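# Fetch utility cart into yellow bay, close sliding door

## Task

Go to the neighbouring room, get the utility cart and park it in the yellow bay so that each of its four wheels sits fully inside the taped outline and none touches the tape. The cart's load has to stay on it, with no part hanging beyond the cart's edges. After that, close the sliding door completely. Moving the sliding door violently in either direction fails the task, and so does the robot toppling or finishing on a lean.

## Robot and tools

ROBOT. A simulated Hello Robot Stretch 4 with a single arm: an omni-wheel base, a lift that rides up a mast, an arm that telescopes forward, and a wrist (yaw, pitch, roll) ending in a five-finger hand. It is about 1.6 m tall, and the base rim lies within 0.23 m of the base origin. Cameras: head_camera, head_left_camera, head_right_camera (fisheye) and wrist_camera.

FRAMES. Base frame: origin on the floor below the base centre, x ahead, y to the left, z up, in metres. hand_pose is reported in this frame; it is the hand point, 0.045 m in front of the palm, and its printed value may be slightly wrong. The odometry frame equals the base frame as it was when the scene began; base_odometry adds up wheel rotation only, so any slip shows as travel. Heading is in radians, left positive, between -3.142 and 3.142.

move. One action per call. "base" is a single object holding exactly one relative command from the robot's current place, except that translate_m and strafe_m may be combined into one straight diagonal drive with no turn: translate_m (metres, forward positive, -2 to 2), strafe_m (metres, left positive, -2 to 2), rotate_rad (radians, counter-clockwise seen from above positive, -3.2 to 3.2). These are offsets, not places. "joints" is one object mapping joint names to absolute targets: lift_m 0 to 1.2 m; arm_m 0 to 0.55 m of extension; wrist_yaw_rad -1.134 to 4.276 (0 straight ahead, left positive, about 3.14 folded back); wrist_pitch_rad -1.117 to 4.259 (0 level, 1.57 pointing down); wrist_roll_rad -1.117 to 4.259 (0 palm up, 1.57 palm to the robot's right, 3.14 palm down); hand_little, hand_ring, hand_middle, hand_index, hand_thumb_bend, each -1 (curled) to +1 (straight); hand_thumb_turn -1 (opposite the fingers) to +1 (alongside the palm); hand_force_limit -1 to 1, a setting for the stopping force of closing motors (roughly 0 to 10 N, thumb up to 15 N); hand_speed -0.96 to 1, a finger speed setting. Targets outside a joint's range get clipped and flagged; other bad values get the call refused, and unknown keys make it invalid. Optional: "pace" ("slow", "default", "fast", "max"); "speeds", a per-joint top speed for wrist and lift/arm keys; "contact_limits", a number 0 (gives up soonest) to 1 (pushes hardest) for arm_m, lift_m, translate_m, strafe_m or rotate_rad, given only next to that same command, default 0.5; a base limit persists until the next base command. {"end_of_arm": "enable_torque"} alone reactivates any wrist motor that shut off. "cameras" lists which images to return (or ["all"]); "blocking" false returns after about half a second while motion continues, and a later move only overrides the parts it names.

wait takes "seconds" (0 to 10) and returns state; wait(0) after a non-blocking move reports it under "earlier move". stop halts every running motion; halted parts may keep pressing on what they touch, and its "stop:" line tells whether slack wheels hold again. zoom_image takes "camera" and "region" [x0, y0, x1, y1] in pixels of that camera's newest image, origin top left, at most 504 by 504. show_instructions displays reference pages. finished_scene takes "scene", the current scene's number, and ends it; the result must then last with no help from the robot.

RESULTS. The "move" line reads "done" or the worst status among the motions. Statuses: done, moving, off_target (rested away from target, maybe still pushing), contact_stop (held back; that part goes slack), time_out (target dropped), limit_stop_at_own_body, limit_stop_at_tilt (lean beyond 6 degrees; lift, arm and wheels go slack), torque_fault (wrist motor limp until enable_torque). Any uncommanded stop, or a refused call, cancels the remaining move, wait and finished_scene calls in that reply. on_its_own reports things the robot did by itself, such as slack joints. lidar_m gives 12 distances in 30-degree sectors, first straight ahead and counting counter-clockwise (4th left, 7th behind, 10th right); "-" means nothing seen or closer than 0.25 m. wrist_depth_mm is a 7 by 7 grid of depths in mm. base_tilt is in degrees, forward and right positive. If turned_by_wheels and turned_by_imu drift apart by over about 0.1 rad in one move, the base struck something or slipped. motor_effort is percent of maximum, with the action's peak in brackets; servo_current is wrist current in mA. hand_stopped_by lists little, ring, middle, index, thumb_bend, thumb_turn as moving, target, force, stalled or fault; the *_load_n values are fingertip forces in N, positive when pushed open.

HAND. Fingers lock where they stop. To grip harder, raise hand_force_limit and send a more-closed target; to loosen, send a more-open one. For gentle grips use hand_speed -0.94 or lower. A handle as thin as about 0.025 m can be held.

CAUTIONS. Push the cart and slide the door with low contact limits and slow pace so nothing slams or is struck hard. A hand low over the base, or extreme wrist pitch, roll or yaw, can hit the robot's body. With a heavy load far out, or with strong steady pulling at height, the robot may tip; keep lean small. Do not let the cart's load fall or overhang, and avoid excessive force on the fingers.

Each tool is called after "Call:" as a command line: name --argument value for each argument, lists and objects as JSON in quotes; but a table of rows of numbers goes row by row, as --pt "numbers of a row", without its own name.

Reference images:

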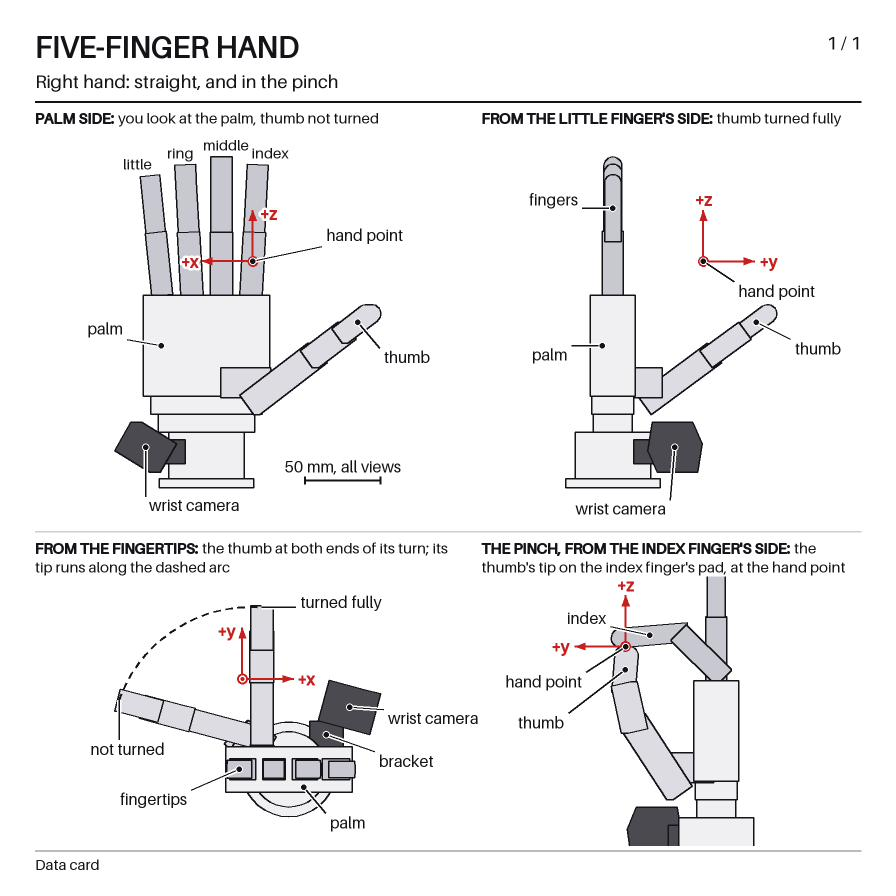

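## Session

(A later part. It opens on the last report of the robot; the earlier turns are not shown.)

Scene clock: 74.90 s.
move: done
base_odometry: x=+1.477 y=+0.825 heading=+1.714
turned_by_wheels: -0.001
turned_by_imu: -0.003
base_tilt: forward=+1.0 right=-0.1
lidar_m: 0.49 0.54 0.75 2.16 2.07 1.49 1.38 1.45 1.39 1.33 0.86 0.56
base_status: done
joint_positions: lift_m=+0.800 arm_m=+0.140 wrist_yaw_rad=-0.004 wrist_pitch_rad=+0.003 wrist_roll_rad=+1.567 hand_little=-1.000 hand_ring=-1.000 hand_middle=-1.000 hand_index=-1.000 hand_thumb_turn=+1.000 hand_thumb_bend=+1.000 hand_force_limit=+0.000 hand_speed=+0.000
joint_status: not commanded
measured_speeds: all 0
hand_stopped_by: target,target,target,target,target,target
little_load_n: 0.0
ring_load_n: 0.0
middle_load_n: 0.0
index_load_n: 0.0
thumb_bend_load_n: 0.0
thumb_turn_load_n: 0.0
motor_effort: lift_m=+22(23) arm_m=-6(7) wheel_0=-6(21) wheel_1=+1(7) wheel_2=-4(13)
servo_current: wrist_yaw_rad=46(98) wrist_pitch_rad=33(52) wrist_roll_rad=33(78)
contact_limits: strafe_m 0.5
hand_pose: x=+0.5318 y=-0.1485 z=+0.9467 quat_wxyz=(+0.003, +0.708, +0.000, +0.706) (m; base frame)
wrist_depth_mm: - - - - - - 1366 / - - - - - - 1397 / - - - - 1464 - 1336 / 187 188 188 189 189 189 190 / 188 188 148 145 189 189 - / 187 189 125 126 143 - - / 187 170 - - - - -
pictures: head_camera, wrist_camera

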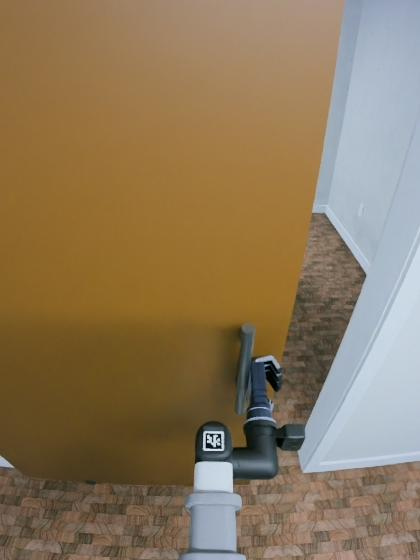

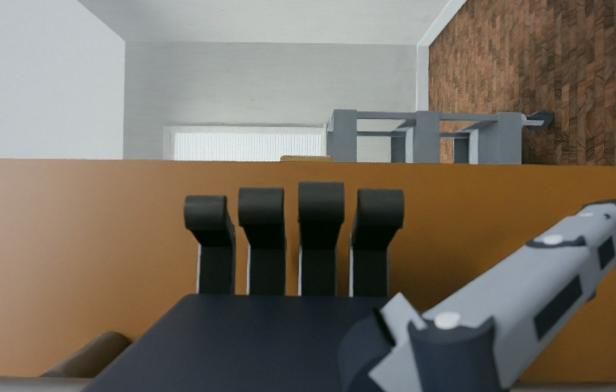

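Call:
move --base '{"strafe_m": 0.35}' --contact_limits '{"strafe_m": 0.5}' --pace "slow" --cameras '["head_left_camera", "head_camera", "wrist_camera"]'

Scene clock: 83.40 s.
move: done
base_odometry: x=+1.131 y=+0.775 heading=+1.713
turned_by_wheels: -0.001
turned_by_imu: -0.003
base_tilt: forward=+1.0 right=-0.1
lidar_m: 0.45 0.54 0.72 2.02 2.06 1.47 1.40 1.44 1.74 1.66 0.96 0.55
base_status: done
joint_positions: lift_m=+0.800 arm_m=+0.140 wrist_yaw_rad=-0.005 wrist_pitch_rad=+0.003 wrist_roll_rad=+1.567 hand_little=-1.000 hand_ring=-1.000 hand_middle=-1.000 hand_index=-1.000 hand_thumb_turn=+1.000 hand_thumb_bend=+1.000 hand_force_limit=+0.000 hand_speed=+0.000
joint_status: not commanded
measured_speeds: all 0
hand_stopped_by: target,target,target,target,target,target
little_load_n: 0.0
ring_load_n: 0.0
middle_load_n: 0.0
index_load_n: 0.0
thumb_bend_load_n: 0.0
thumb_turn_load_n: 0.0
motor_effort: lift_m=+22(23) arm_m=-5(6) wheel_0=-6(16) wheel_1=+1(5) wheel_2=-4(10)
servo_current: wrist_yaw_rad=52(65) wrist_pitch_rad=39(59) wrist_roll_rad=72(72)
contact_limits: strafe_m 0.5
hand_pose: x=+0.5317 y=-0.1488 z=+0.9467 quat_wxyz=(+0.003, +0.708, -0.001, +0.706) (m; base frame)
wrist_depth_mm: - - - - - - 1397 / - - - 1499 - - 1397 / - - - 1499 1921 - 1366 / 180 180 180 181 180 181 181 / 179 179 148 145 146 181 - / 179 179 136 125 144 - - / 179 170 - - - - -
pictures: head_camera, head_left_camera, wrist_camera

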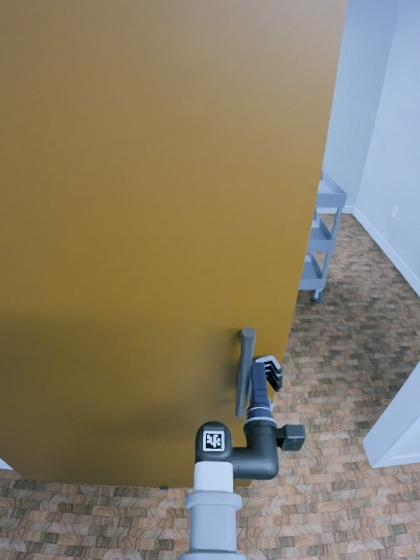

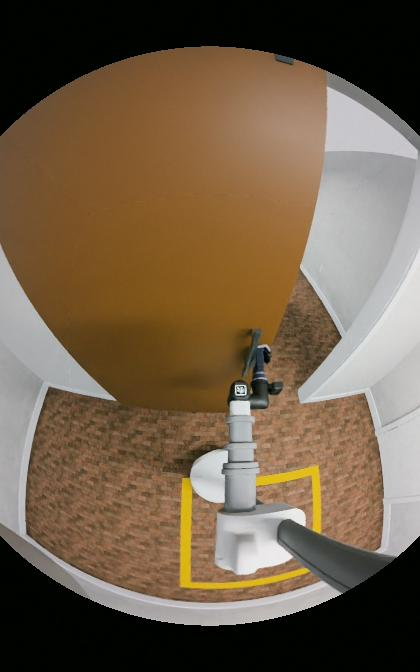

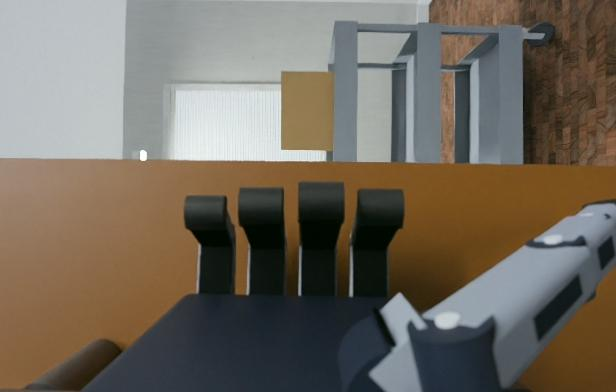

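Call:
move --base '{"strafe_m": 0.25}' --contact_limits '{"strafe_m": 0.5}' --pace "slow" --cameras '["head_left_camera", "head_camera", "wrist_camera"]'

Scene clock: 87.83 s.
move: done
base_odometry: x=+0.884 y=+0.740 heading=+1.713
turned_by_wheels: -0.001
turned_by_imu: -0.002
base_tilt: forward=+1.0 right=-0.1
lidar_m: 0.42 0.54 0.74 1.77 1.83 1.49 1.41 1.47 1.97 1.91 1.14 0.53
base_status: done
joint_positions: lift_m=+0.800 arm_m=+0.140 wrist_yaw_rad=-0.006 wrist_pitch_rad=+0.003 wrist_roll_rad=+1.567 hand_little=-1.000 hand_ring=-1.000 hand_middle=-1.000 hand_index=-1.000 hand_thumb_turn=+1.000 hand_thumb_bend=+1.000 hand_force_limit=+0.000 hand_speed=+0.000
joint_status: not commanded
measured_speeds: all 0
hand_stopped_by: target,target,target,target,target,target
little_load_n: 0.0
ring_load_n: 0.0
middle_load_n: 0.0
index_load_n: 0.0
thumb_bend_load_n: 0.0
thumb_turn_load_n: 0.0
motor_effort: lift_m=+22(23) arm_m=-6(6) wheel_0=-5(16) wheel_1=+0(6) wheel_2=-5(10)
servo_current: wrist_yaw_rad=52(65) wrist_pitch_rad=39(52) wrist_roll_rad=52(72)
contact_limits: strafe_m 0.5
hand_pose: x=+0.5315 y=-0.1491 z=+0.9467 quat_wxyz=(+0.003, +0.708, -0.001, +0.706) (m; base frame)
wrist_depth_mm: - - - 1499 - - 1397 / - - - 1499 - - 1397 / - - - - - 1863 1336 / 173 174 174 174 175 175 175 / 174 173 148 147 174 174 - / 173 174 136 125 143 - - / 173 173 - - - - -
pictures: head_camera, head_left_camera, wrist_camera

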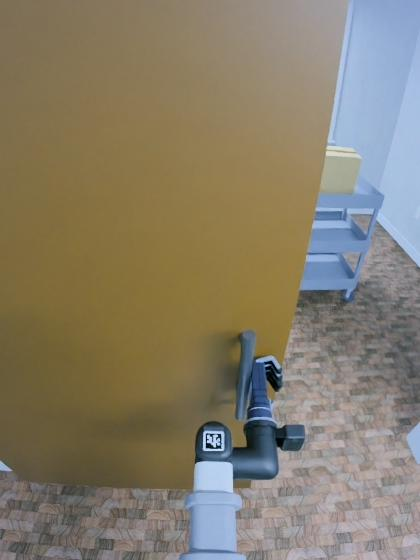

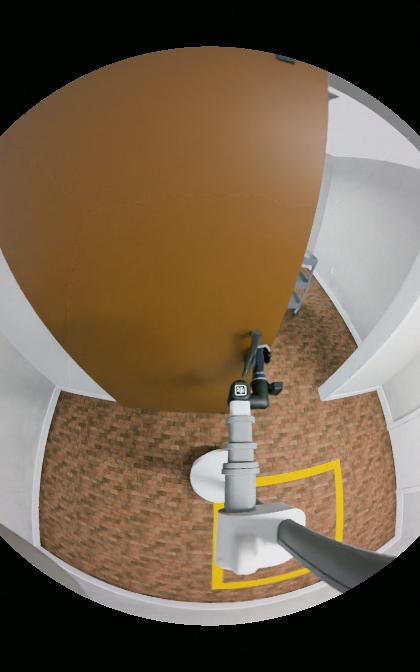

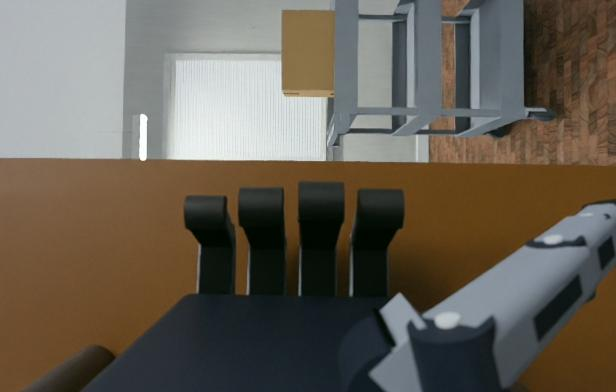

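Call:
move --joints '{"arm_m": 0.12}'

Call:
move --base '{"strafe_m": 0.12}' --contact_limits '{"strafe_m": 0.4}' --pace "slow" --cameras '["head_right_camera", "head_camera", "wrist_camera"]'

Scene clock: 89.80 s.
move: done
base_odometry: x=+0.884 y=+0.740 heading=+1.713
turned_by_wheels: +0.000
turned_by_imu: -0.001
base_tilt: forward=+1.0 right=-0.1
lidar_m: 0.45 0.53 0.71 1.76 1.83 1.49 1.39 1.47 1.97 1.93 1.13 0.55
base_status: not commanded
joint_positions: lift_m=+0.800 arm_m=+0.120 wrist_yaw_rad=-0.005 wrist_pitch_rad=+0.003 wrist_roll_rad=+1.567 hand_little=-1.000 hand_ring=-1.000 hand_middle=-1.000 hand_index=-1.000 hand_thumb_turn=+1.000 hand_thumb_bend=+1.000 hand_force_limit=+0.000 hand_speed=+0.000
joint_status: all done
measured_speeds: all 0
hand_stopped_by: target,target,target,target,target,target
little_load_n: 0.0
ring_load_n: 0.0
middle_load_n: 0.0
index_load_n: 0.0
thumb_bend_load_n: 0.0
thumb_turn_load_n: 0.0
motor_effort: lift_m=+22(23) arm_m=-7(10) wheel_0=-5(5) wheel_1=-1(1) wheel_2=-4(5)
servo_current: wrist_yaw_rad=52(59) wrist_pitch_rad=39(46) wrist_roll_rad=52(85)
contact_limits: strafe_m 0.5
hand_pose: x=+0.5117 y=-0.1489 z=+0.9467 quat_wxyz=(+0.003, +0.708, -0.001, +0.706) (m; base frame)
wrist_depth_mm: - - - 1499 - - 1397 / - - - 1576 - - 1397 / - - - - - - 1397 / 191 191 192 192 193 192 193 / 191 192 147 145 146 193 - / 191 191 125 125 144 - - / 191 - - - - - -
pictures: none

Scene clock: 92.13 s.
move: done
base_odometry: x=+0.765 y=+0.723 heading=+1.712
turned_by_wheels: -0.001
turned_by_imu: -0.002
base_tilt: forward=+1.0 right=+0.0
lidar_m: 0.45 0.51 0.71 1.63 1.71 1.50 1.40 1.46 1.97 2.03 1.26 0.54
base_status: done
joint_positions: lift_m=+0.800 arm_m=+0.120 wrist_yaw_rad=-0.006 wrist_pitch_rad=+0.003 wrist_roll_rad=+1.567 hand_little=-1.000 hand_ring=-1.000 hand_middle=-1.000 hand_index=-1.000 hand_thumb_turn=+1.000 hand_thumb_bend=+1.000 hand_force_limit=+0.000 hand_speed=+0.000
joint_status: not commanded
measured_speeds: all 0
hand_stopped_by: target,target,target,target,target,target
little_load_n: 0.0
ring_load_n: 0.0
middle_load_n: 0.0
index_load_n: 0.0
thumb_bend_load_n: 0.0
thumb_turn_load_n: 0.0
motor_effort: lift_m=+23(23) arm_m=-6(7) wheel_0=-7(16) wheel_1=-1(5) wheel_2=-4(12)
servo_current: wrist_yaw_rad=46(65) wrist_pitch_rad=33(46) wrist_roll_rad=85(85)
contact_limits: strafe_m 0.4
hand_pose: x=+0.5116 y=-0.1491 z=+0.9467 quat_wxyz=(+0.003, +0.708, -0.001, +0.706) (m; base frame)
wrist_depth_mm: - - - 1537 - 1921 1430 / - - - - - 1618 1397 / - - - - - - 1397 / 191 191 191 191 191 193 193 / 190 191 147 144 146 191 - / 190 190 125 126 143 - - / 189 170 - - - - -
pictures: head_camera, head_right_camera, wrist_camera

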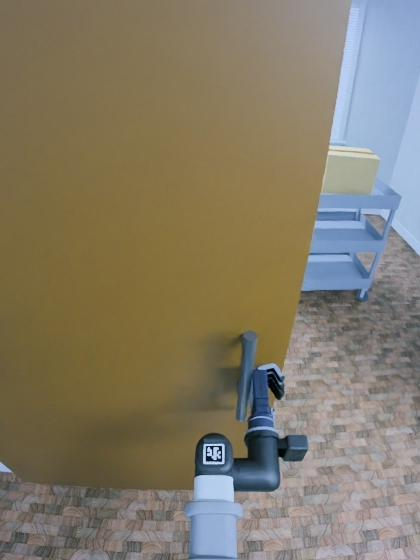

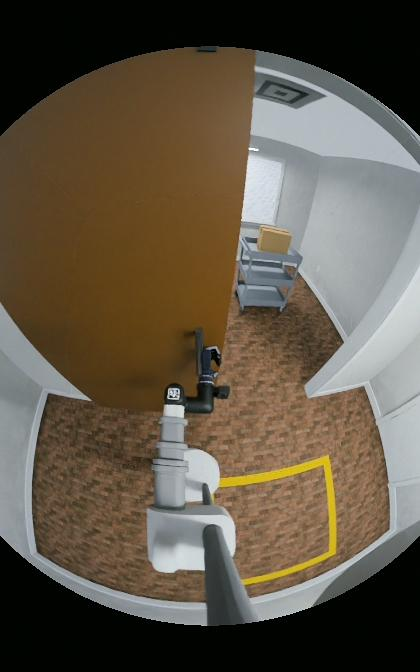

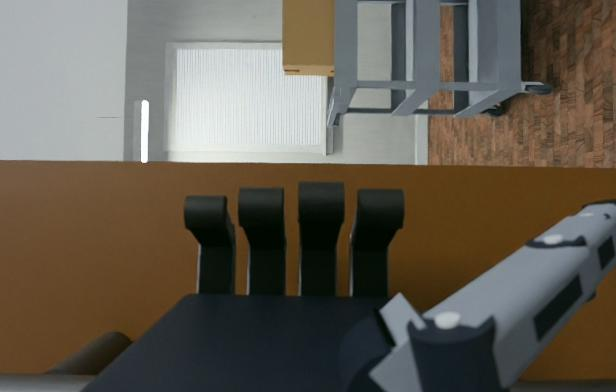

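Call:
move --base '{"strafe_m": -0.06}' --pace "slow"

Call:
move --base '{"translate_m": -0.55}' --joints '{"arm_m": 0.02}'

Call:
move --base '{"strafe_m": -0.5}' --cameras '["all"]'

Scene clock: 94.50 s.
move: done
base_odometry: x=+0.824 y=+0.732 heading=+1.712
turned_by_wheels: +0.000
turned_by_imu: -0.001
base_tilt: forward=+1.0 right=-0.1
lidar_m: 0.43 0.52 0.72 1.71 1.74 1.50 1.40 1.44 1.98 1.98 1.20 1.82
base_status: done
joint_positions: lift_m=+0.800 arm_m=+0.120 wrist_yaw_rad=-0.001 wrist_pitch_rad=+0.003 wrist_roll_rad=+1.567 hand_little=-1.000 hand_ring=-1.000 hand_middle=-1.000 hand_index=-1.000 hand_thumb_turn=+1.000 hand_thumb_bend=+1.000 hand_force_limit=+0.000 hand_speed=+0.000
joint_status: not commanded
measured_speeds: all 0
hand_stopped_by: target,target,target,target,target,target
little_load_n: 0.0
ring_load_n: 0.0
middle_load_n: 0.0
index_load_n: 0.5
thumb_bend_load_n: 0.0
thumb_turn_load_n: 0.0
motor_effort: lift_m=+22(23) arm_m=-6(7) wheel_0=+2(9) wheel_1=-2(6) wheel_2=-1(7)
servo_current: wrist_yaw_rad=46(59) wrist_pitch_rad=39(46) wrist_roll_rad=52(65)
hand_pose: x=+0.5123 y=-0.1480 z=+0.9467 quat_wxyz=(+0.002, +0.708, +0.001, +0.706) (m; base frame)
wrist_depth_mm: - - - 1537 - - 1430 / - - - - - - 1366 / - - - - - 1863 1397 / - - - - - 1863 1397 / 191 196 146 145 145 209 - / 190 190 125 126 144 - - / 191 190 - - - - -
pictures: none

Scene clock: 97.83 s.
move: done
base_odometry: x=+0.902 y=+0.187 heading=+1.711
turned_by_wheels: +0.000
turned_by_imu: +0.000
base_tilt: forward=+0.9 right=-0.1
lidar_m: 0.99 1.10 1.55 1.67 1.29 0.92 0.85 0.89 1.20 1.97 1.64 1.55
base_status: done
joint_positions: lift_m=+0.800 arm_m=+0.020 wrist_yaw_rad=-0.001 wrist_pitch_rad=+0.003 wrist_roll_rad=+1.567 hand_little=-1.000 hand_ring=-1.000 hand_middle=-1.000 hand_index=-1.000 hand_thumb_turn=+1.000 hand_thumb_bend=+1.000 hand_force_limit=+0.000 hand_speed=+0.000
joint_status: all done
measured_speeds: all 0
hand_stopped_by: target,target,target,target,target,target
little_load_n: 0.0
ring_load_n: 0.0
middle_load_n: 0.0
index_load_n: 0.5
thumb_bend_load_n: 0.0
thumb_turn_load_n: 0.0
motor_effort: lift_m=+22(23) arm_m=-7(15) wheel_0=+0(7) wheel_1=-1(6) wheel_2=-2(13)
servo_current: wrist_yaw_rad=52(52) wrist_pitch_rad=33(52) wrist_roll_rad=52(72)
hand_pose: x=+0.4124 y=-0.1479 z=+0.9467 quat_wxyz=(+0.001, +0.708, +0.001, +0.706) (m; base frame)
wrist_depth_mm: - - - - - - 1397 / - - - - - - 1397 / - - - - - - 1430 / 831 854 - - - 1756 1308 / 842 831 147 145 145 842 - / 831 842 125 125 142 - - / 842 842 - - - - -
pictures: none

Scene clock: 100.83 s.
move: done
base_odometry: x=+1.397 y=+0.257 heading=+1.711
turned_by_wheels: +0.000
turned_by_imu: -0.001
base_tilt: forward=+1.0 right=-0.1
lidar_m: 2.31 1.10 1.50 2.17 1.27 0.91 0.85 0.89 1.18 1.47 1.54 1.29
base_status: done
joint_positions: lift_m=+0.800 arm_m=+0.020 wrist_yaw_rad=-0.001 wrist_pitch_rad=+0.003 wrist_roll_rad=+1.567 hand_little=-1.000 hand_ring=-1.000 hand_middle=-1.000 hand_index=-1.000 hand_thumb_turn=+1.000 hand_thumb_bend=+1.000 hand_force_limit=+0.000 hand_speed=+0.000
joint_status: not commanded
measured_speeds: all 0
hand_stopped_by: target,target,target,target,target,target
little_load_n: 0.0
ring_load_n: 0.0
middle_load_n: 0.0
index_load_n: 0.0
thumb_bend_load_n: 0.0
thumb_turn_load_n: 0.0
motor_effort: lift_m=+22(23) arm_m=-7(7) wheel_0=+0(10) wheel_1=+0(9) wheel_2=+0(5)
servo_current: wrist_yaw_rad=46(59) wrist_pitch_rad=33(52) wrist_roll_rad=52(78)
hand_pose: x=+0.4124 y=-0.1479 z=+0.9467 quat_wxyz=(+0.001, +0.708, +0.001, +0.706) (m; base frame)
wrist_depth_mm: - - - - - - 1366 / - - - - - - 1430 / - - - - - - 1430 / - - - - - 1921 1397 / - - 148 146 145 - - / - - 136 126 - - - / - - - - - - -
pictures: head_camera, head_left_camera, head_right_camera, wrist_camera

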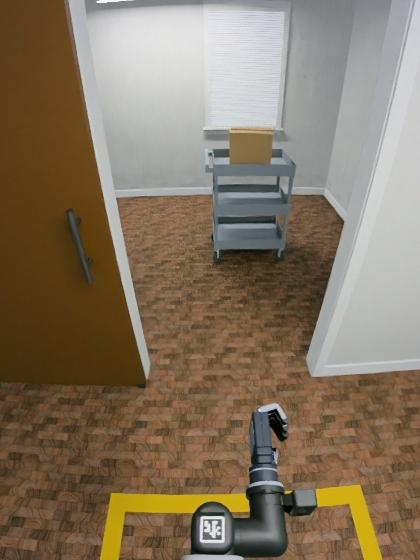

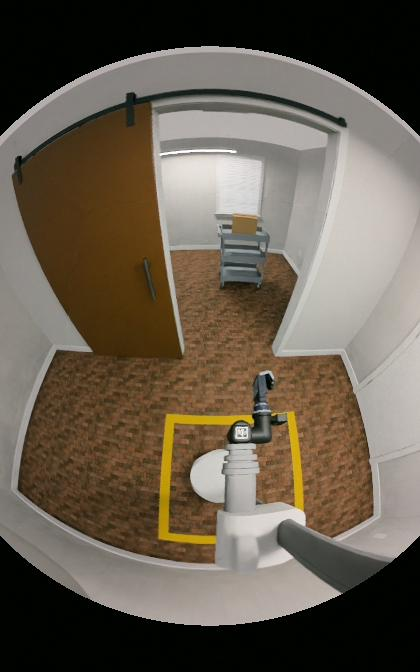

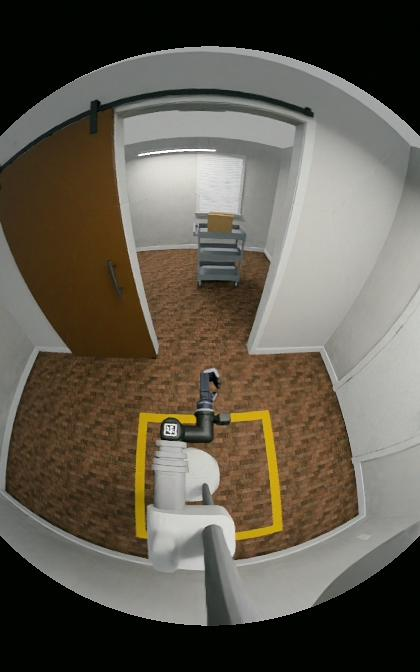

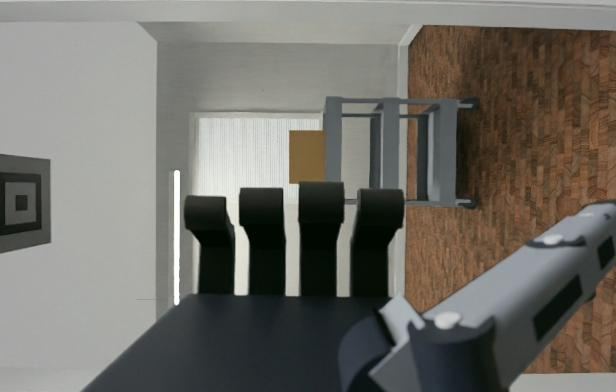

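Call:
zoom_image --camera "head_camera" --region '[180, 100, 330, 280]'

Scaled by 2.800 from the camera's 420x560 image, which has a finer 600x800 frame.

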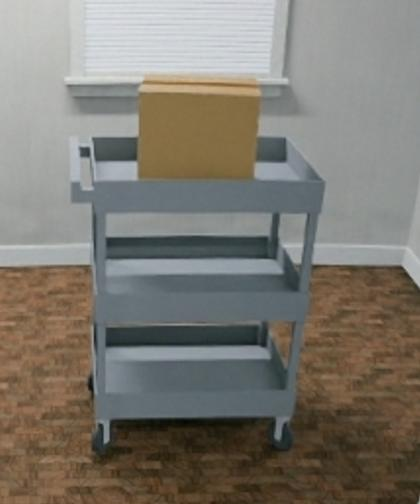

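Call:
move --base '{"strafe_m": -0.1}' --cameras '["head_camera"]'

Call:
move --base '{"translate_m": 0.8}' --cameras '["all"]'

Scene clock: 113.10 s.
move: done
base_odometry: x=+1.496 y=+0.271 heading=+1.711
turned_by_wheels: +0.000
turned_by_imu: -0.001
base_tilt: forward=+1.0 right=-0.1
lidar_m: 2.32 1.16 1.48 2.27 1.22 0.90 0.85 0.88 1.20 1.39 1.45 1.22
base_status: done
joint_positions: lift_m=+0.800 arm_m=+0.020 wrist_yaw_rad=-0.001 wrist_pitch_rad=+0.003 wrist_roll_rad=+1.567 hand_little=-1.000 hand_ring=-1.000 hand_middle=-1.000 hand_index=-1.000 hand_thumb_turn=+1.000 hand_thumb_bend=+1.000 hand_force_limit=+0.000 hand_speed=+0.000
joint_status: not commanded
measured_speeds: all 0
hand_stopped_by: target,target,target,target,target,target
little_load_n: 0.0
ring_load_n: 0.0
middle_load_n: 0.0
index_load_n: 0.0
thumb_bend_load_n: 0.0
thumb_turn_load_n: 0.0
motor_effort: lift_m=+22(23) arm_m=-7(7) wheel_0=-1(10) wheel_1=+1(8) wheel_2=+0(5)
servo_current: wrist_yaw_rad=39(52) wrist_pitch_rad=33(52) wrist_roll_rad=52(65)
hand_pose: x=+0.4124 y=-0.1479 z=+0.9467 quat_wxyz=(+0.001, +0.708, +0.001, +0.706) (m; base frame)
wrist_depth_mm: - - - - - - - / - - - - - - 1430 / - - - - - - 1397 / - - - - - 1921 1430 / - - 148 146 144 - - / - - 136 126 - - - / - - - - - - -
pictures: head_camera

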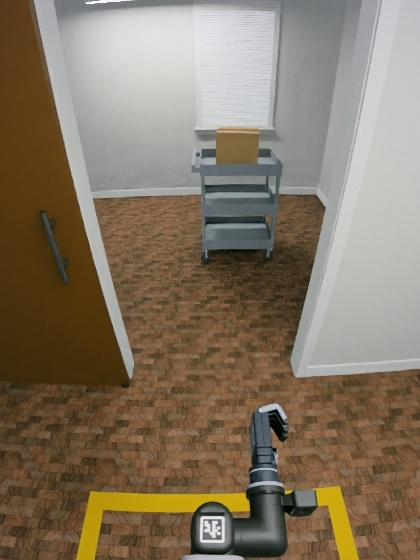

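Scene clock: 117.27 s.
move: done
base_odometry: x=+1.383 y=+1.063 heading=+1.711
turned_by_wheels: +0.000
turned_by_imu: -0.003
base_tilt: forward=+1.0 right=-0.1
lidar_m: 1.51 3.15 0.56 1.04 2.36 1.73 1.63 1.68 1.47 1.37 0.57 0.63
base_status: done
joint_positions: lift_m=+0.800 arm_m=+0.020 wrist_yaw_rad=-0.001 wrist_pitch_rad=+0.003 wrist_roll_rad=+1.567 hand_little=-1.000 hand_ring=-1.000 hand_middle=-1.000 hand_index=-1.000 hand_thumb_turn=+1.000 hand_thumb_bend=+1.000 hand_force_limit=+0.000 hand_speed=+0.000
joint_status: not commanded
measured_speeds: all 0
hand_stopped_by: target,target,target,target,target,target
little_load_n: 0.0
ring_load_n: 0.0
middle_load_n: 0.0
index_load_n: 0.0
thumb_bend_load_n: 0.0
thumb_turn_load_n: 0.0
motor_effort: lift_m=+22(23) arm_m=-7(7) wheel_0=+1(7) wheel_1=+0(7) wheel_2=+0(12)
servo_current: wrist_yaw_rad=46(59) wrist_pitch_rad=33(46) wrist_roll_rad=39(78)
hand_pose: x=+0.4124 y=-0.1479 z=+0.9467 quat_wxyz=(+0.001, +0.708, +0.001, +0.706) (m; base frame)
wrist_depth_mm: - - - - - - 1397 / - - - - - - 1336 / - - - 1336 - - 1336 / - - - 1397 1308 - 1336 / - - 148 145 144 - - / - - 136 126 - - - / - - - - - - -
pictures: head_camera, head_left_camera, head_right_camera, wrist_camera

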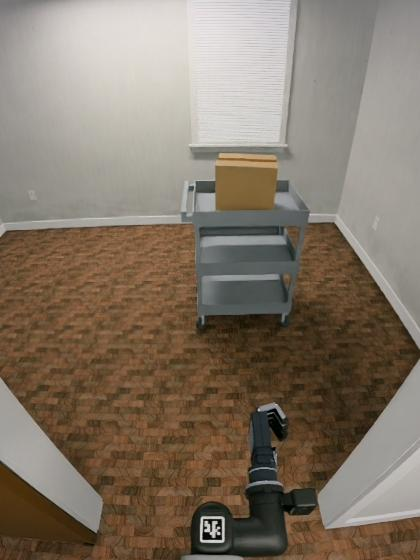

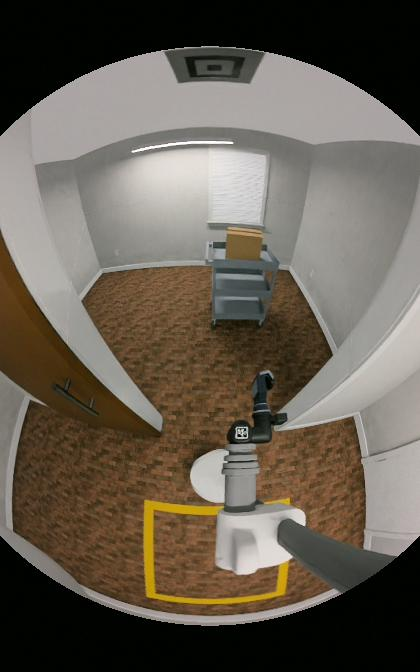

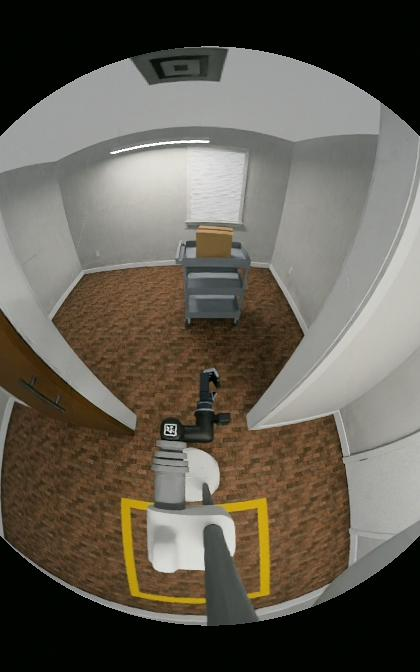

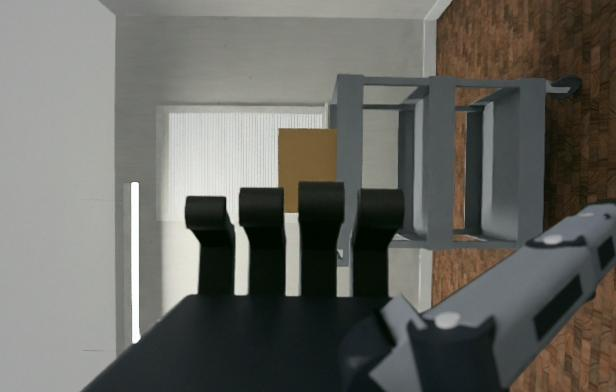

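Call:
move --base '{"translate_m": 0.6}' --cameras '["all"]'

Call:
zoom_image --camera "head_camera" --region '[150, 200, 350, 480]'

Scene clock: 130.07 s.
move: done
base_odometry: x=+1.299 y=+1.657 heading=+1.712
turned_by_wheels: +0.000
turned_by_imu: -0.003
base_tilt: forward=+1.0 right=-0.1
lidar_m: 0.94 2.52 2.45 0.52 0.48 2.33 2.22 1.95 0.45 0.45 1.40 0.98
base_status: done
joint_positions: lift_m=+0.800 arm_m=+0.020 wrist_yaw_rad=-0.001 wrist_pitch_rad=+0.003 wrist_roll_rad=+1.567 hand_little=-1.000 hand_ring=-1.000 hand_middle=-1.000 hand_index=-1.000 hand_thumb_turn=+1.000 hand_thumb_bend=+1.000 hand_force_limit=+0.000 hand_speed=+0.000
joint_status: not commanded
measured_speeds: all 0
hand_stopped_by: target,target,target,target,target,target
little_load_n: 0.0
ring_load_n: 0.0
middle_load_n: 0.0
index_load_n: 0.0
thumb_bend_load_n: 0.0
thumb_turn_load_n: 0.0
motor_effort: lift_m=+22(23) arm_m=-7(7) wheel_0=+1(7) wheel_1=+1(7) wheel_2=+0(14)
servo_current: wrist_yaw_rad=46(59) wrist_pitch_rad=39(52) wrist_roll_rad=33(85)
hand_pose: x=+0.4124 y=-0.1479 z=+0.9467 quat_wxyz=(+0.001, +0.708, +0.001, +0.706) (m; base frame)
wrist_depth_mm: - - - - 707 - - / - - - - 707 - - / - - - 768 768 - - / - - - 788 707 - - / - - 148 145 144 - - / - - 125 126 - - - / - - - - - - -
pictures: head_camera, head_left_camera, head_right_camera, wrist_camera

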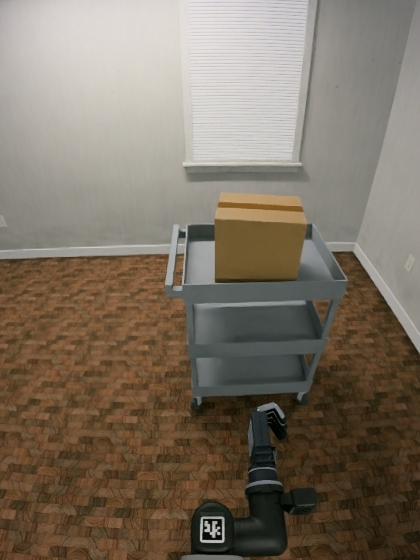

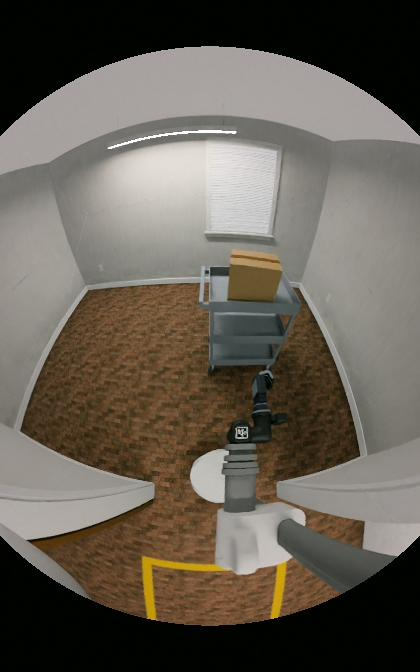

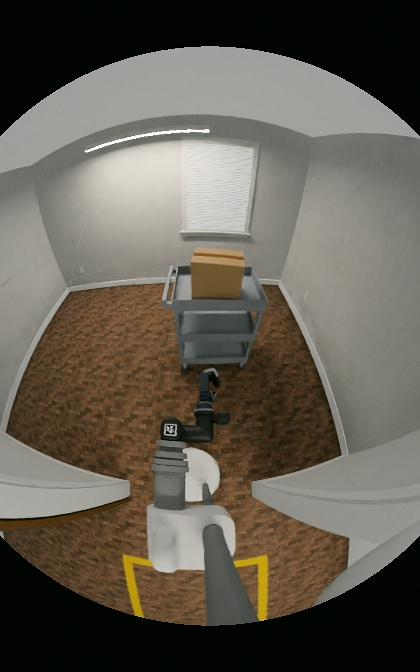

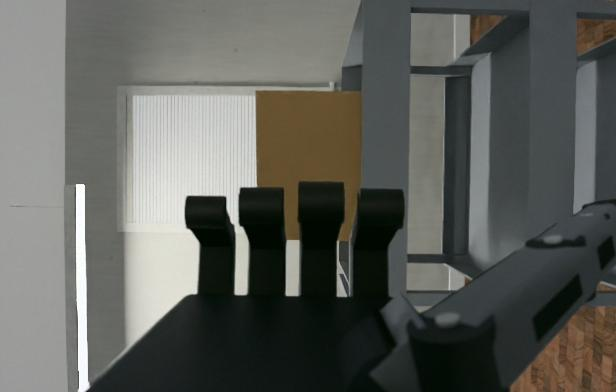

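Scaled by 1.800 from the camera's 420x560 image, which has a finer 600x800 frame.

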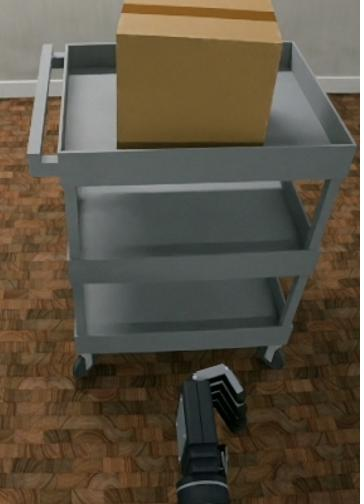

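Call:
zoom_image --camera "head_camera" --region '[180, 380, 240, 430]'

Call:
zoom_image --camera "head_camera" --region '[280, 370, 340, 420]'

Scaled by 8.400 from the camera's 420x560 image, which has a finer 600x800 frame.

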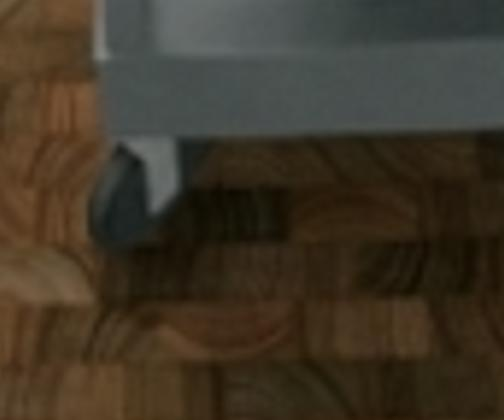

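Scaled by 8.400 from the camera's 420x560 image, which has a finer 600x800 frame.

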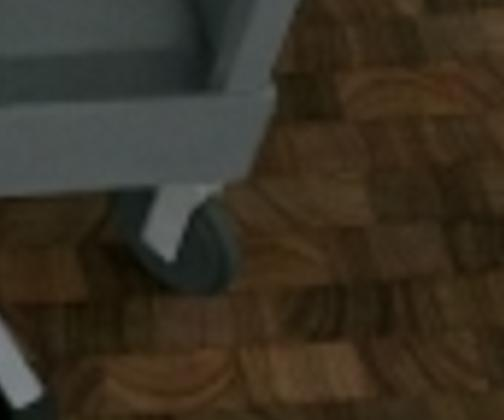

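Call:
move --joints '{"hand_little": 1, "hand_ring": 1, "hand_middle": 1, "hand_index": 1, "wrist_roll_rad": 3.14, "lift_m": 0.48, "arm_m": 0.1}' --base '{"strafe_m": -0.09}'

Call:
move --base '{"rotate_rad": 0.04}' --cameras '["head_camera", "wrist_camera"]'

Scene clock: 140.80 s.
move: done
base_odometry: x=+1.388 y=+1.670 heading=+1.712
turned_by_wheels: +0.000
turned_by_imu: -0.002
base_tilt: forward=+0.9 right=-0.1
lidar_m: 0.92 0.99 2.55 0.58 0.61 2.35 2.22 1.86 0.36 0.38 1.31 0.98
base_status: done
joint_positions: lift_m=+0.480 arm_m=+0.100 wrist_yaw_rad=-0.001 wrist_pitch_rad=+0.003 wrist_roll_rad=+3.137 hand_little=+1.000 hand_ring=+1.000 hand_middle=+1.000 hand_index=+1.000 hand_thumb_turn=+1.000 hand_thumb_bend=+1.000 hand_force_limit=+0.000 hand_speed=+0.000
joint_status: all done
measured_speeds: all 0
hand_stopped_by: target,target,target,target,target,target
little_load_n: 0.0
ring_load_n: 0.0
middle_load_n: 0.0
index_load_n: 0.0
thumb_bend_load_n: 0.0
thumb_turn_load_n: -0.5
motor_effort: lift_m=+17(20) arm_m=+7(13) wheel_0=+0(10) wheel_1=-1(10) wheel_2=-1(4)
servo_current: wrist_yaw_rad=39(52) wrist_pitch_rad=39(52) wrist_roll_rad=52(124)
hand_pose: x=+0.4918 y=-0.0571 z=+0.5974 quat_wxyz=(-0.498, +0.502, -0.500, +0.501) (m; base frame)
wrist_depth_mm: 1499 1464 - - - 1366 1308 / - - - - - 1808 1983 / - - - - - - - / - - - - - - - / - - - - - - - / - - 124 126 - - - / - - - - - - -
pictures: none

Scene clock: 141.37 s.
move: done
base_odometry: x=+1.388 y=+1.670 heading=+1.751
turned_by_wheels: +0.040
turned_by_imu: +0.040
base_tilt: forward=+0.9 right=+0.0
lidar_m: 0.92 2.60 2.48 0.57 0.59 2.31 2.23 1.81 0.37 0.42 1.37 0.99
base_status: done
joint_positions: lift_m=+0.480 arm_m=+0.100 wrist_yaw_rad=+0.000 wrist_pitch_rad=+0.003 wrist_roll_rad=+3.137 hand_little=+1.000 hand_ring=+1.000 hand_middle=+1.000 hand_index=+1.000 hand_thumb_turn=+1.000 hand_thumb_bend=+1.000 hand_force_limit=+0.000 hand_speed=+0.000
joint_status: not commanded
measured_speeds: all 0
hand_stopped_by: target,target,target,target,target,target
little_load_n: 0.0
ring_load_n: 0.0
middle_load_n: 0.0
index_load_n: 0.0
thumb_bend_load_n: 0.0
thumb_turn_load_n: 0.0
motor_effort: lift_m=+17(18) arm_m=+6(7) wheel_0=-2(4) wheel_1=-1(5) wheel_2=+1(7)
servo_current: wrist_yaw_rad=46(52) wrist_pitch_rad=33(39) wrist_roll_rad=52(59)
hand_pose: x=+0.4919 y=-0.0569 z=+0.5974 quat_wxyz=(-0.498, +0.502, -0.500, +0.500) (m; base frame)
wrist_depth_mm: 1499 1499 - - 1366 1255 1336 / - - - - - 1863 1921 / - - - - - - - / - - - - - - - / - - - - - - - / - - 124 126 - - - / - - - - - - -
pictures: head_camera, wrist_camera

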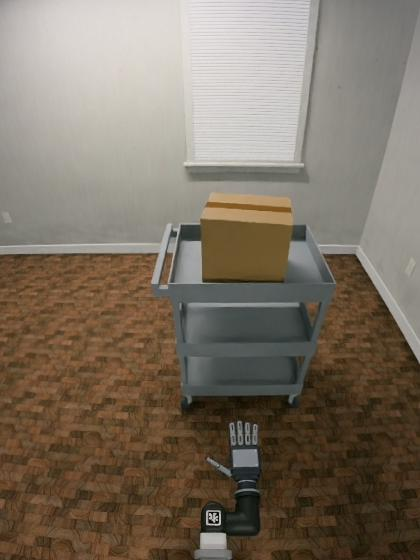

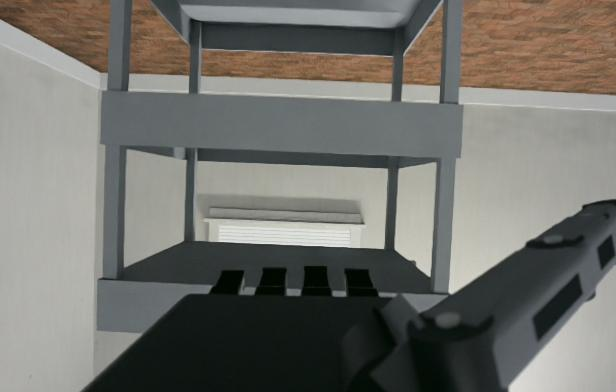

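Call:
move --base '{"strafe_m": -0.043}'

Call:
move --base '{"translate_m": 0.34}' --pace "slow" --contact_limits '{"translate_m": 0.2}' --cameras '["head_camera", "wrist_camera"]'

Scene clock: 144.20 s.
move: done
base_odometry: x=+1.431 y=+1.678 heading=+1.751
turned_by_wheels: +0.000
turned_by_imu: -0.001
base_tilt: forward=+0.9 right=-0.1
lidar_m: 0.92 0.97 2.56 0.60 0.66 2.35 2.23 1.98 0.33 0.47 1.32 0.96
base_status: done
joint_positions: lift_m=+0.480 arm_m=+0.100 wrist_yaw_rad=+0.000 wrist_pitch_rad=+0.003 wrist_roll_rad=+3.137 hand_little=+1.000 hand_ring=+1.000 hand_middle=+1.000 hand_index=+1.000 hand_thumb_turn=+1.000 hand_thumb_bend=+1.000 hand_force_limit=+0.000 hand_speed=+0.000
joint_status: not commanded
measured_speeds: all 0
hand_stopped_by: target,target,target,target,target,target
little_load_n: 0.0
ring_load_n: 0.0
middle_load_n: 0.0
index_load_n: 0.0
thumb_bend_load_n: 0.0
thumb_turn_load_n: -0.5
motor_effort: lift_m=+17(17) arm_m=+6(6) wheel_0=-1(9) wheel_1=+1(10) wheel_2=+0(5)
servo_current: wrist_yaw_rad=46(52) wrist_pitch_rad=39(46) wrist_roll_rad=26(72)
hand_pose: x=+0.4919 y=-0.0569 z=+0.5974 quat_wxyz=(-0.498, +0.502, -0.500, +0.500) (m; base frame)
wrist_depth_mm: 1464 1499 - - - 1255 1308 / - - - - - 1863 1983 / - - - - - - - / - - - - - - - / - - - - - - - / - - 124 126 - - - / - - - - - - -
pictures: none

Scene clock: 148.90 s.
move: done
base_odometry: x=+1.370 y=+2.012 heading=+1.752
turned_by_wheels: +0.000
turned_by_imu: -0.002
base_tilt: forward=+0.9 right=-0.1
lidar_m: 0.59 0.60 2.57 1.73 0.76 2.66 2.56 0.53 0.64 1.23 1.31 0.63
base_status: done
joint_positions: lift_m=+0.480 arm_m=+0.100 wrist_yaw_rad=+0.000 wrist_pitch_rad=+0.003 wrist_roll_rad=+3.137 hand_little=+1.000 hand_ring=+1.000 hand_middle=+1.000 hand_index=+1.000 hand_thumb_turn=+1.000 hand_thumb_bend=+1.000 hand_force_limit=+0.000 hand_speed=+0.000
joint_status: not commanded
measured_speeds: all 0
hand_stopped_by: target,target,target,target,target,target
little_load_n: 0.0
ring_load_n: 0.0
middle_load_n: 0.0
index_load_n: 0.0
thumb_bend_load_n: 0.0
thumb_turn_load_n: -0.5
motor_effort: lift_m=+17(18) arm_m=+6(6) wheel_0=+2(6) wheel_1=+2(5) wheel_2=-1(10)
servo_current: wrist_yaw_rad=59(59) wrist_pitch_rad=39(52) wrist_roll_rad=52(72)
contact_limits: translate_m 0.2
hand_pose: x=+0.4919 y=-0.0569 z=+0.5974 quat_wxyz=(-0.498, +0.502, -0.500, +0.500) (m; base frame)
wrist_depth_mm: 289 289 289 287 289 287 287 / 290 290 289 290 289 287 289 / - - - - - 544 427 / 1863 - - - - - - / 1921 - 1863 1863 1863 - - / 459 508 125 126 - - - / 347 - - - - - -
pictures: head_camera, wrist_camera

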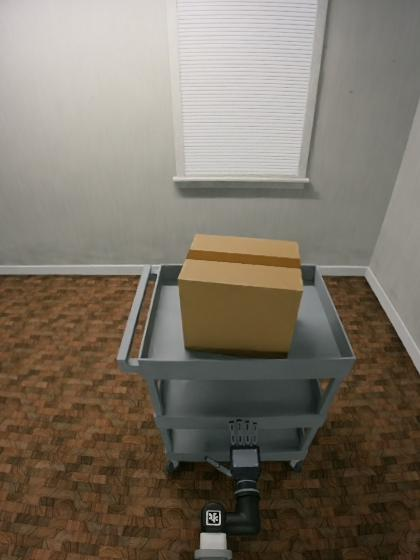

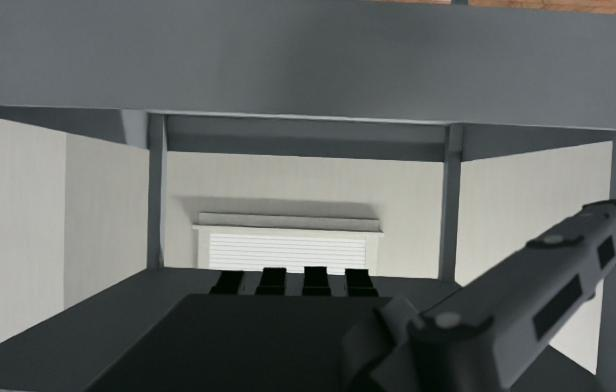

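Call:
move --joints '{"arm_m": 0.205}' --pace "slow" --contact_limits '{"arm_m": 0.0}' --cameras '["head_camera", "wrist_camera"]'

Scene clock: 152.30 s.
move: done
base_odometry: x=+1.370 y=+2.012 heading=+1.752
turned_by_wheels: +0.000
turned_by_imu: -0.001
base_tilt: forward=+0.9 right=-0.1
lidar_m: 0.57 0.62 2.58 1.71 0.74 2.67 2.56 0.52 0.65 1.24 1.31 0.61
base_status: not commanded
joint_positions: lift_m=+0.480 arm_m=+0.205 wrist_yaw_rad=+0.000 wrist_pitch_rad=+0.003 wrist_roll_rad=+3.137 hand_little=+1.000 hand_ring=+1.000 hand_middle=+1.000 hand_index=+1.000 hand_thumb_turn=+1.000 hand_thumb_bend=+1.000 hand_force_limit=+0.000 hand_speed=+0.000
joint_status: all done
measured_speeds: all 0
hand_stopped_by: target,target,target,target,target,target
little_load_n: 0.0
ring_load_n: 0.0
middle_load_n: 0.0
index_load_n: 0.0
thumb_bend_load_n: 0.0
thumb_turn_load_n: 0.0
motor_effort: lift_m=+17(18) arm_m=+7(13) wheel_0=+2(2) wheel_1=+2(2) wheel_2=+0(2)
servo_current: wrist_yaw_rad=46(52) wrist_pitch_rad=33(52) wrist_roll_rad=52(78)
contact_limits: arm_m 0; translate_m 0.2
hand_pose: x=+0.5969 y=-0.0569 z=+0.5974 quat_wxyz=(-0.498, +0.502, -0.500, +0.500) (m; base frame)
wrist_depth_mm: 184 185 184 183 183 183 183 / - 185 185 184 185 184 384 / - - - - - 539 427 / 1756 609 - - - - - / 1708 615 1756 1756 1756 - - / 492 517 125 126 - - - / 349 - - - - - -
pictures: head_camera, wrist_camera

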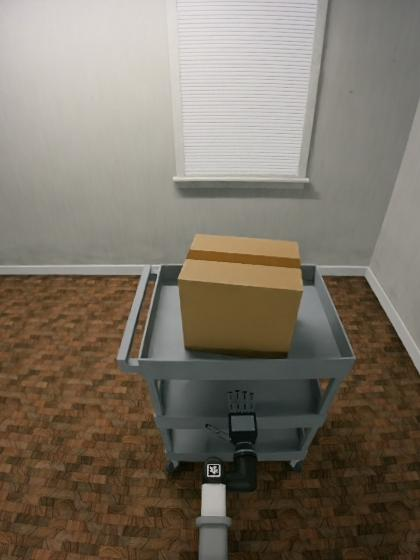

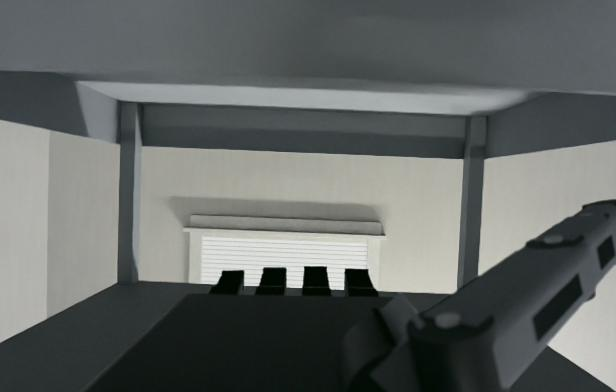

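Call:
move --joints '{"lift_m": 0.405}' --pace "slow" --contact_limits '{"lift_m": 0.2}' --cameras '["head_camera", "wrist_camera"]'

Scene clock: 154.60 s.
move: done
base_odometry: x=+1.370 y=+2.012 heading=+1.752
turned_by_wheels: +0.000
turned_by_imu: -0.001
base_tilt: forward=+1.0 right=-0.1
lidar_m: 0.58 0.60 2.55 1.71 0.76 2.68 2.58 0.54 0.63 1.24 1.32 0.62
base_status: not commanded
joint_positions: lift_m=+0.405 arm_m=+0.205 wrist_yaw_rad=+0.000 wrist_pitch_rad=+0.003 wrist_roll_rad=+3.137 hand_little=+1.000 hand_ring=+1.000 hand_middle=+1.000 hand_index=+1.000 hand_thumb_turn=+1.000 hand_thumb_bend=+1.000 hand_force_limit=+0.000 hand_speed=+0.000
joint_status: all done
measured_speeds: all 0
hand_stopped_by: target,target,target,target,target,target
little_load_n: 0.0
ring_load_n: 0.0
middle_load_n: 0.0
index_load_n: 0.0
thumb_bend_load_n: 0.0
thumb_turn_load_n: 0.0
motor_effort: lift_m=+16(18) arm_m=+7(7) wheel_0=+2(2) wheel_1=+2(2) wheel_2=-1(1)
servo_current: wrist_yaw_rad=46(52) wrist_pitch_rad=33(52) wrist_roll_rad=52(85)
contact_limits: arm_m 0; lift_m 0.2; translate_m 0.2
hand_pose: x=+0.5969 y=-0.0569 z=+0.5224 quat_wxyz=(-0.498, +0.502, -0.500, +0.500) (m; base frame)
wrist_depth_mm: 1205 1205 1281 1255 1205 1160 1160 / 185 185 185 185 185 185 - / 186 186 186 186 186 185 186 / 186 187 187 187 186 186 186 / 1756 615 1756 1756 1708 - - / 1756 627 136 126 - - - / 496 - - - - - -
pictures: head_camera, wrist_camera

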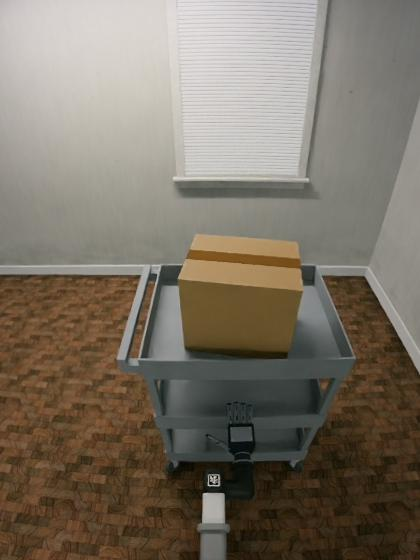

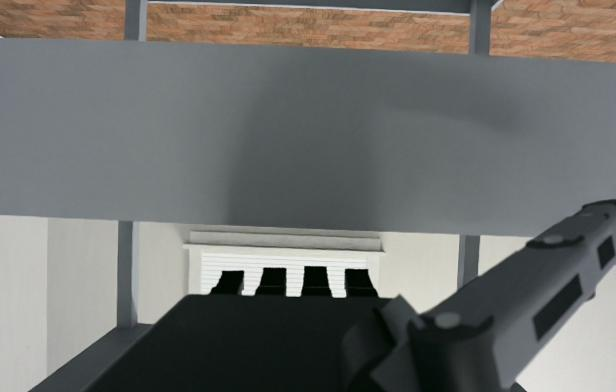

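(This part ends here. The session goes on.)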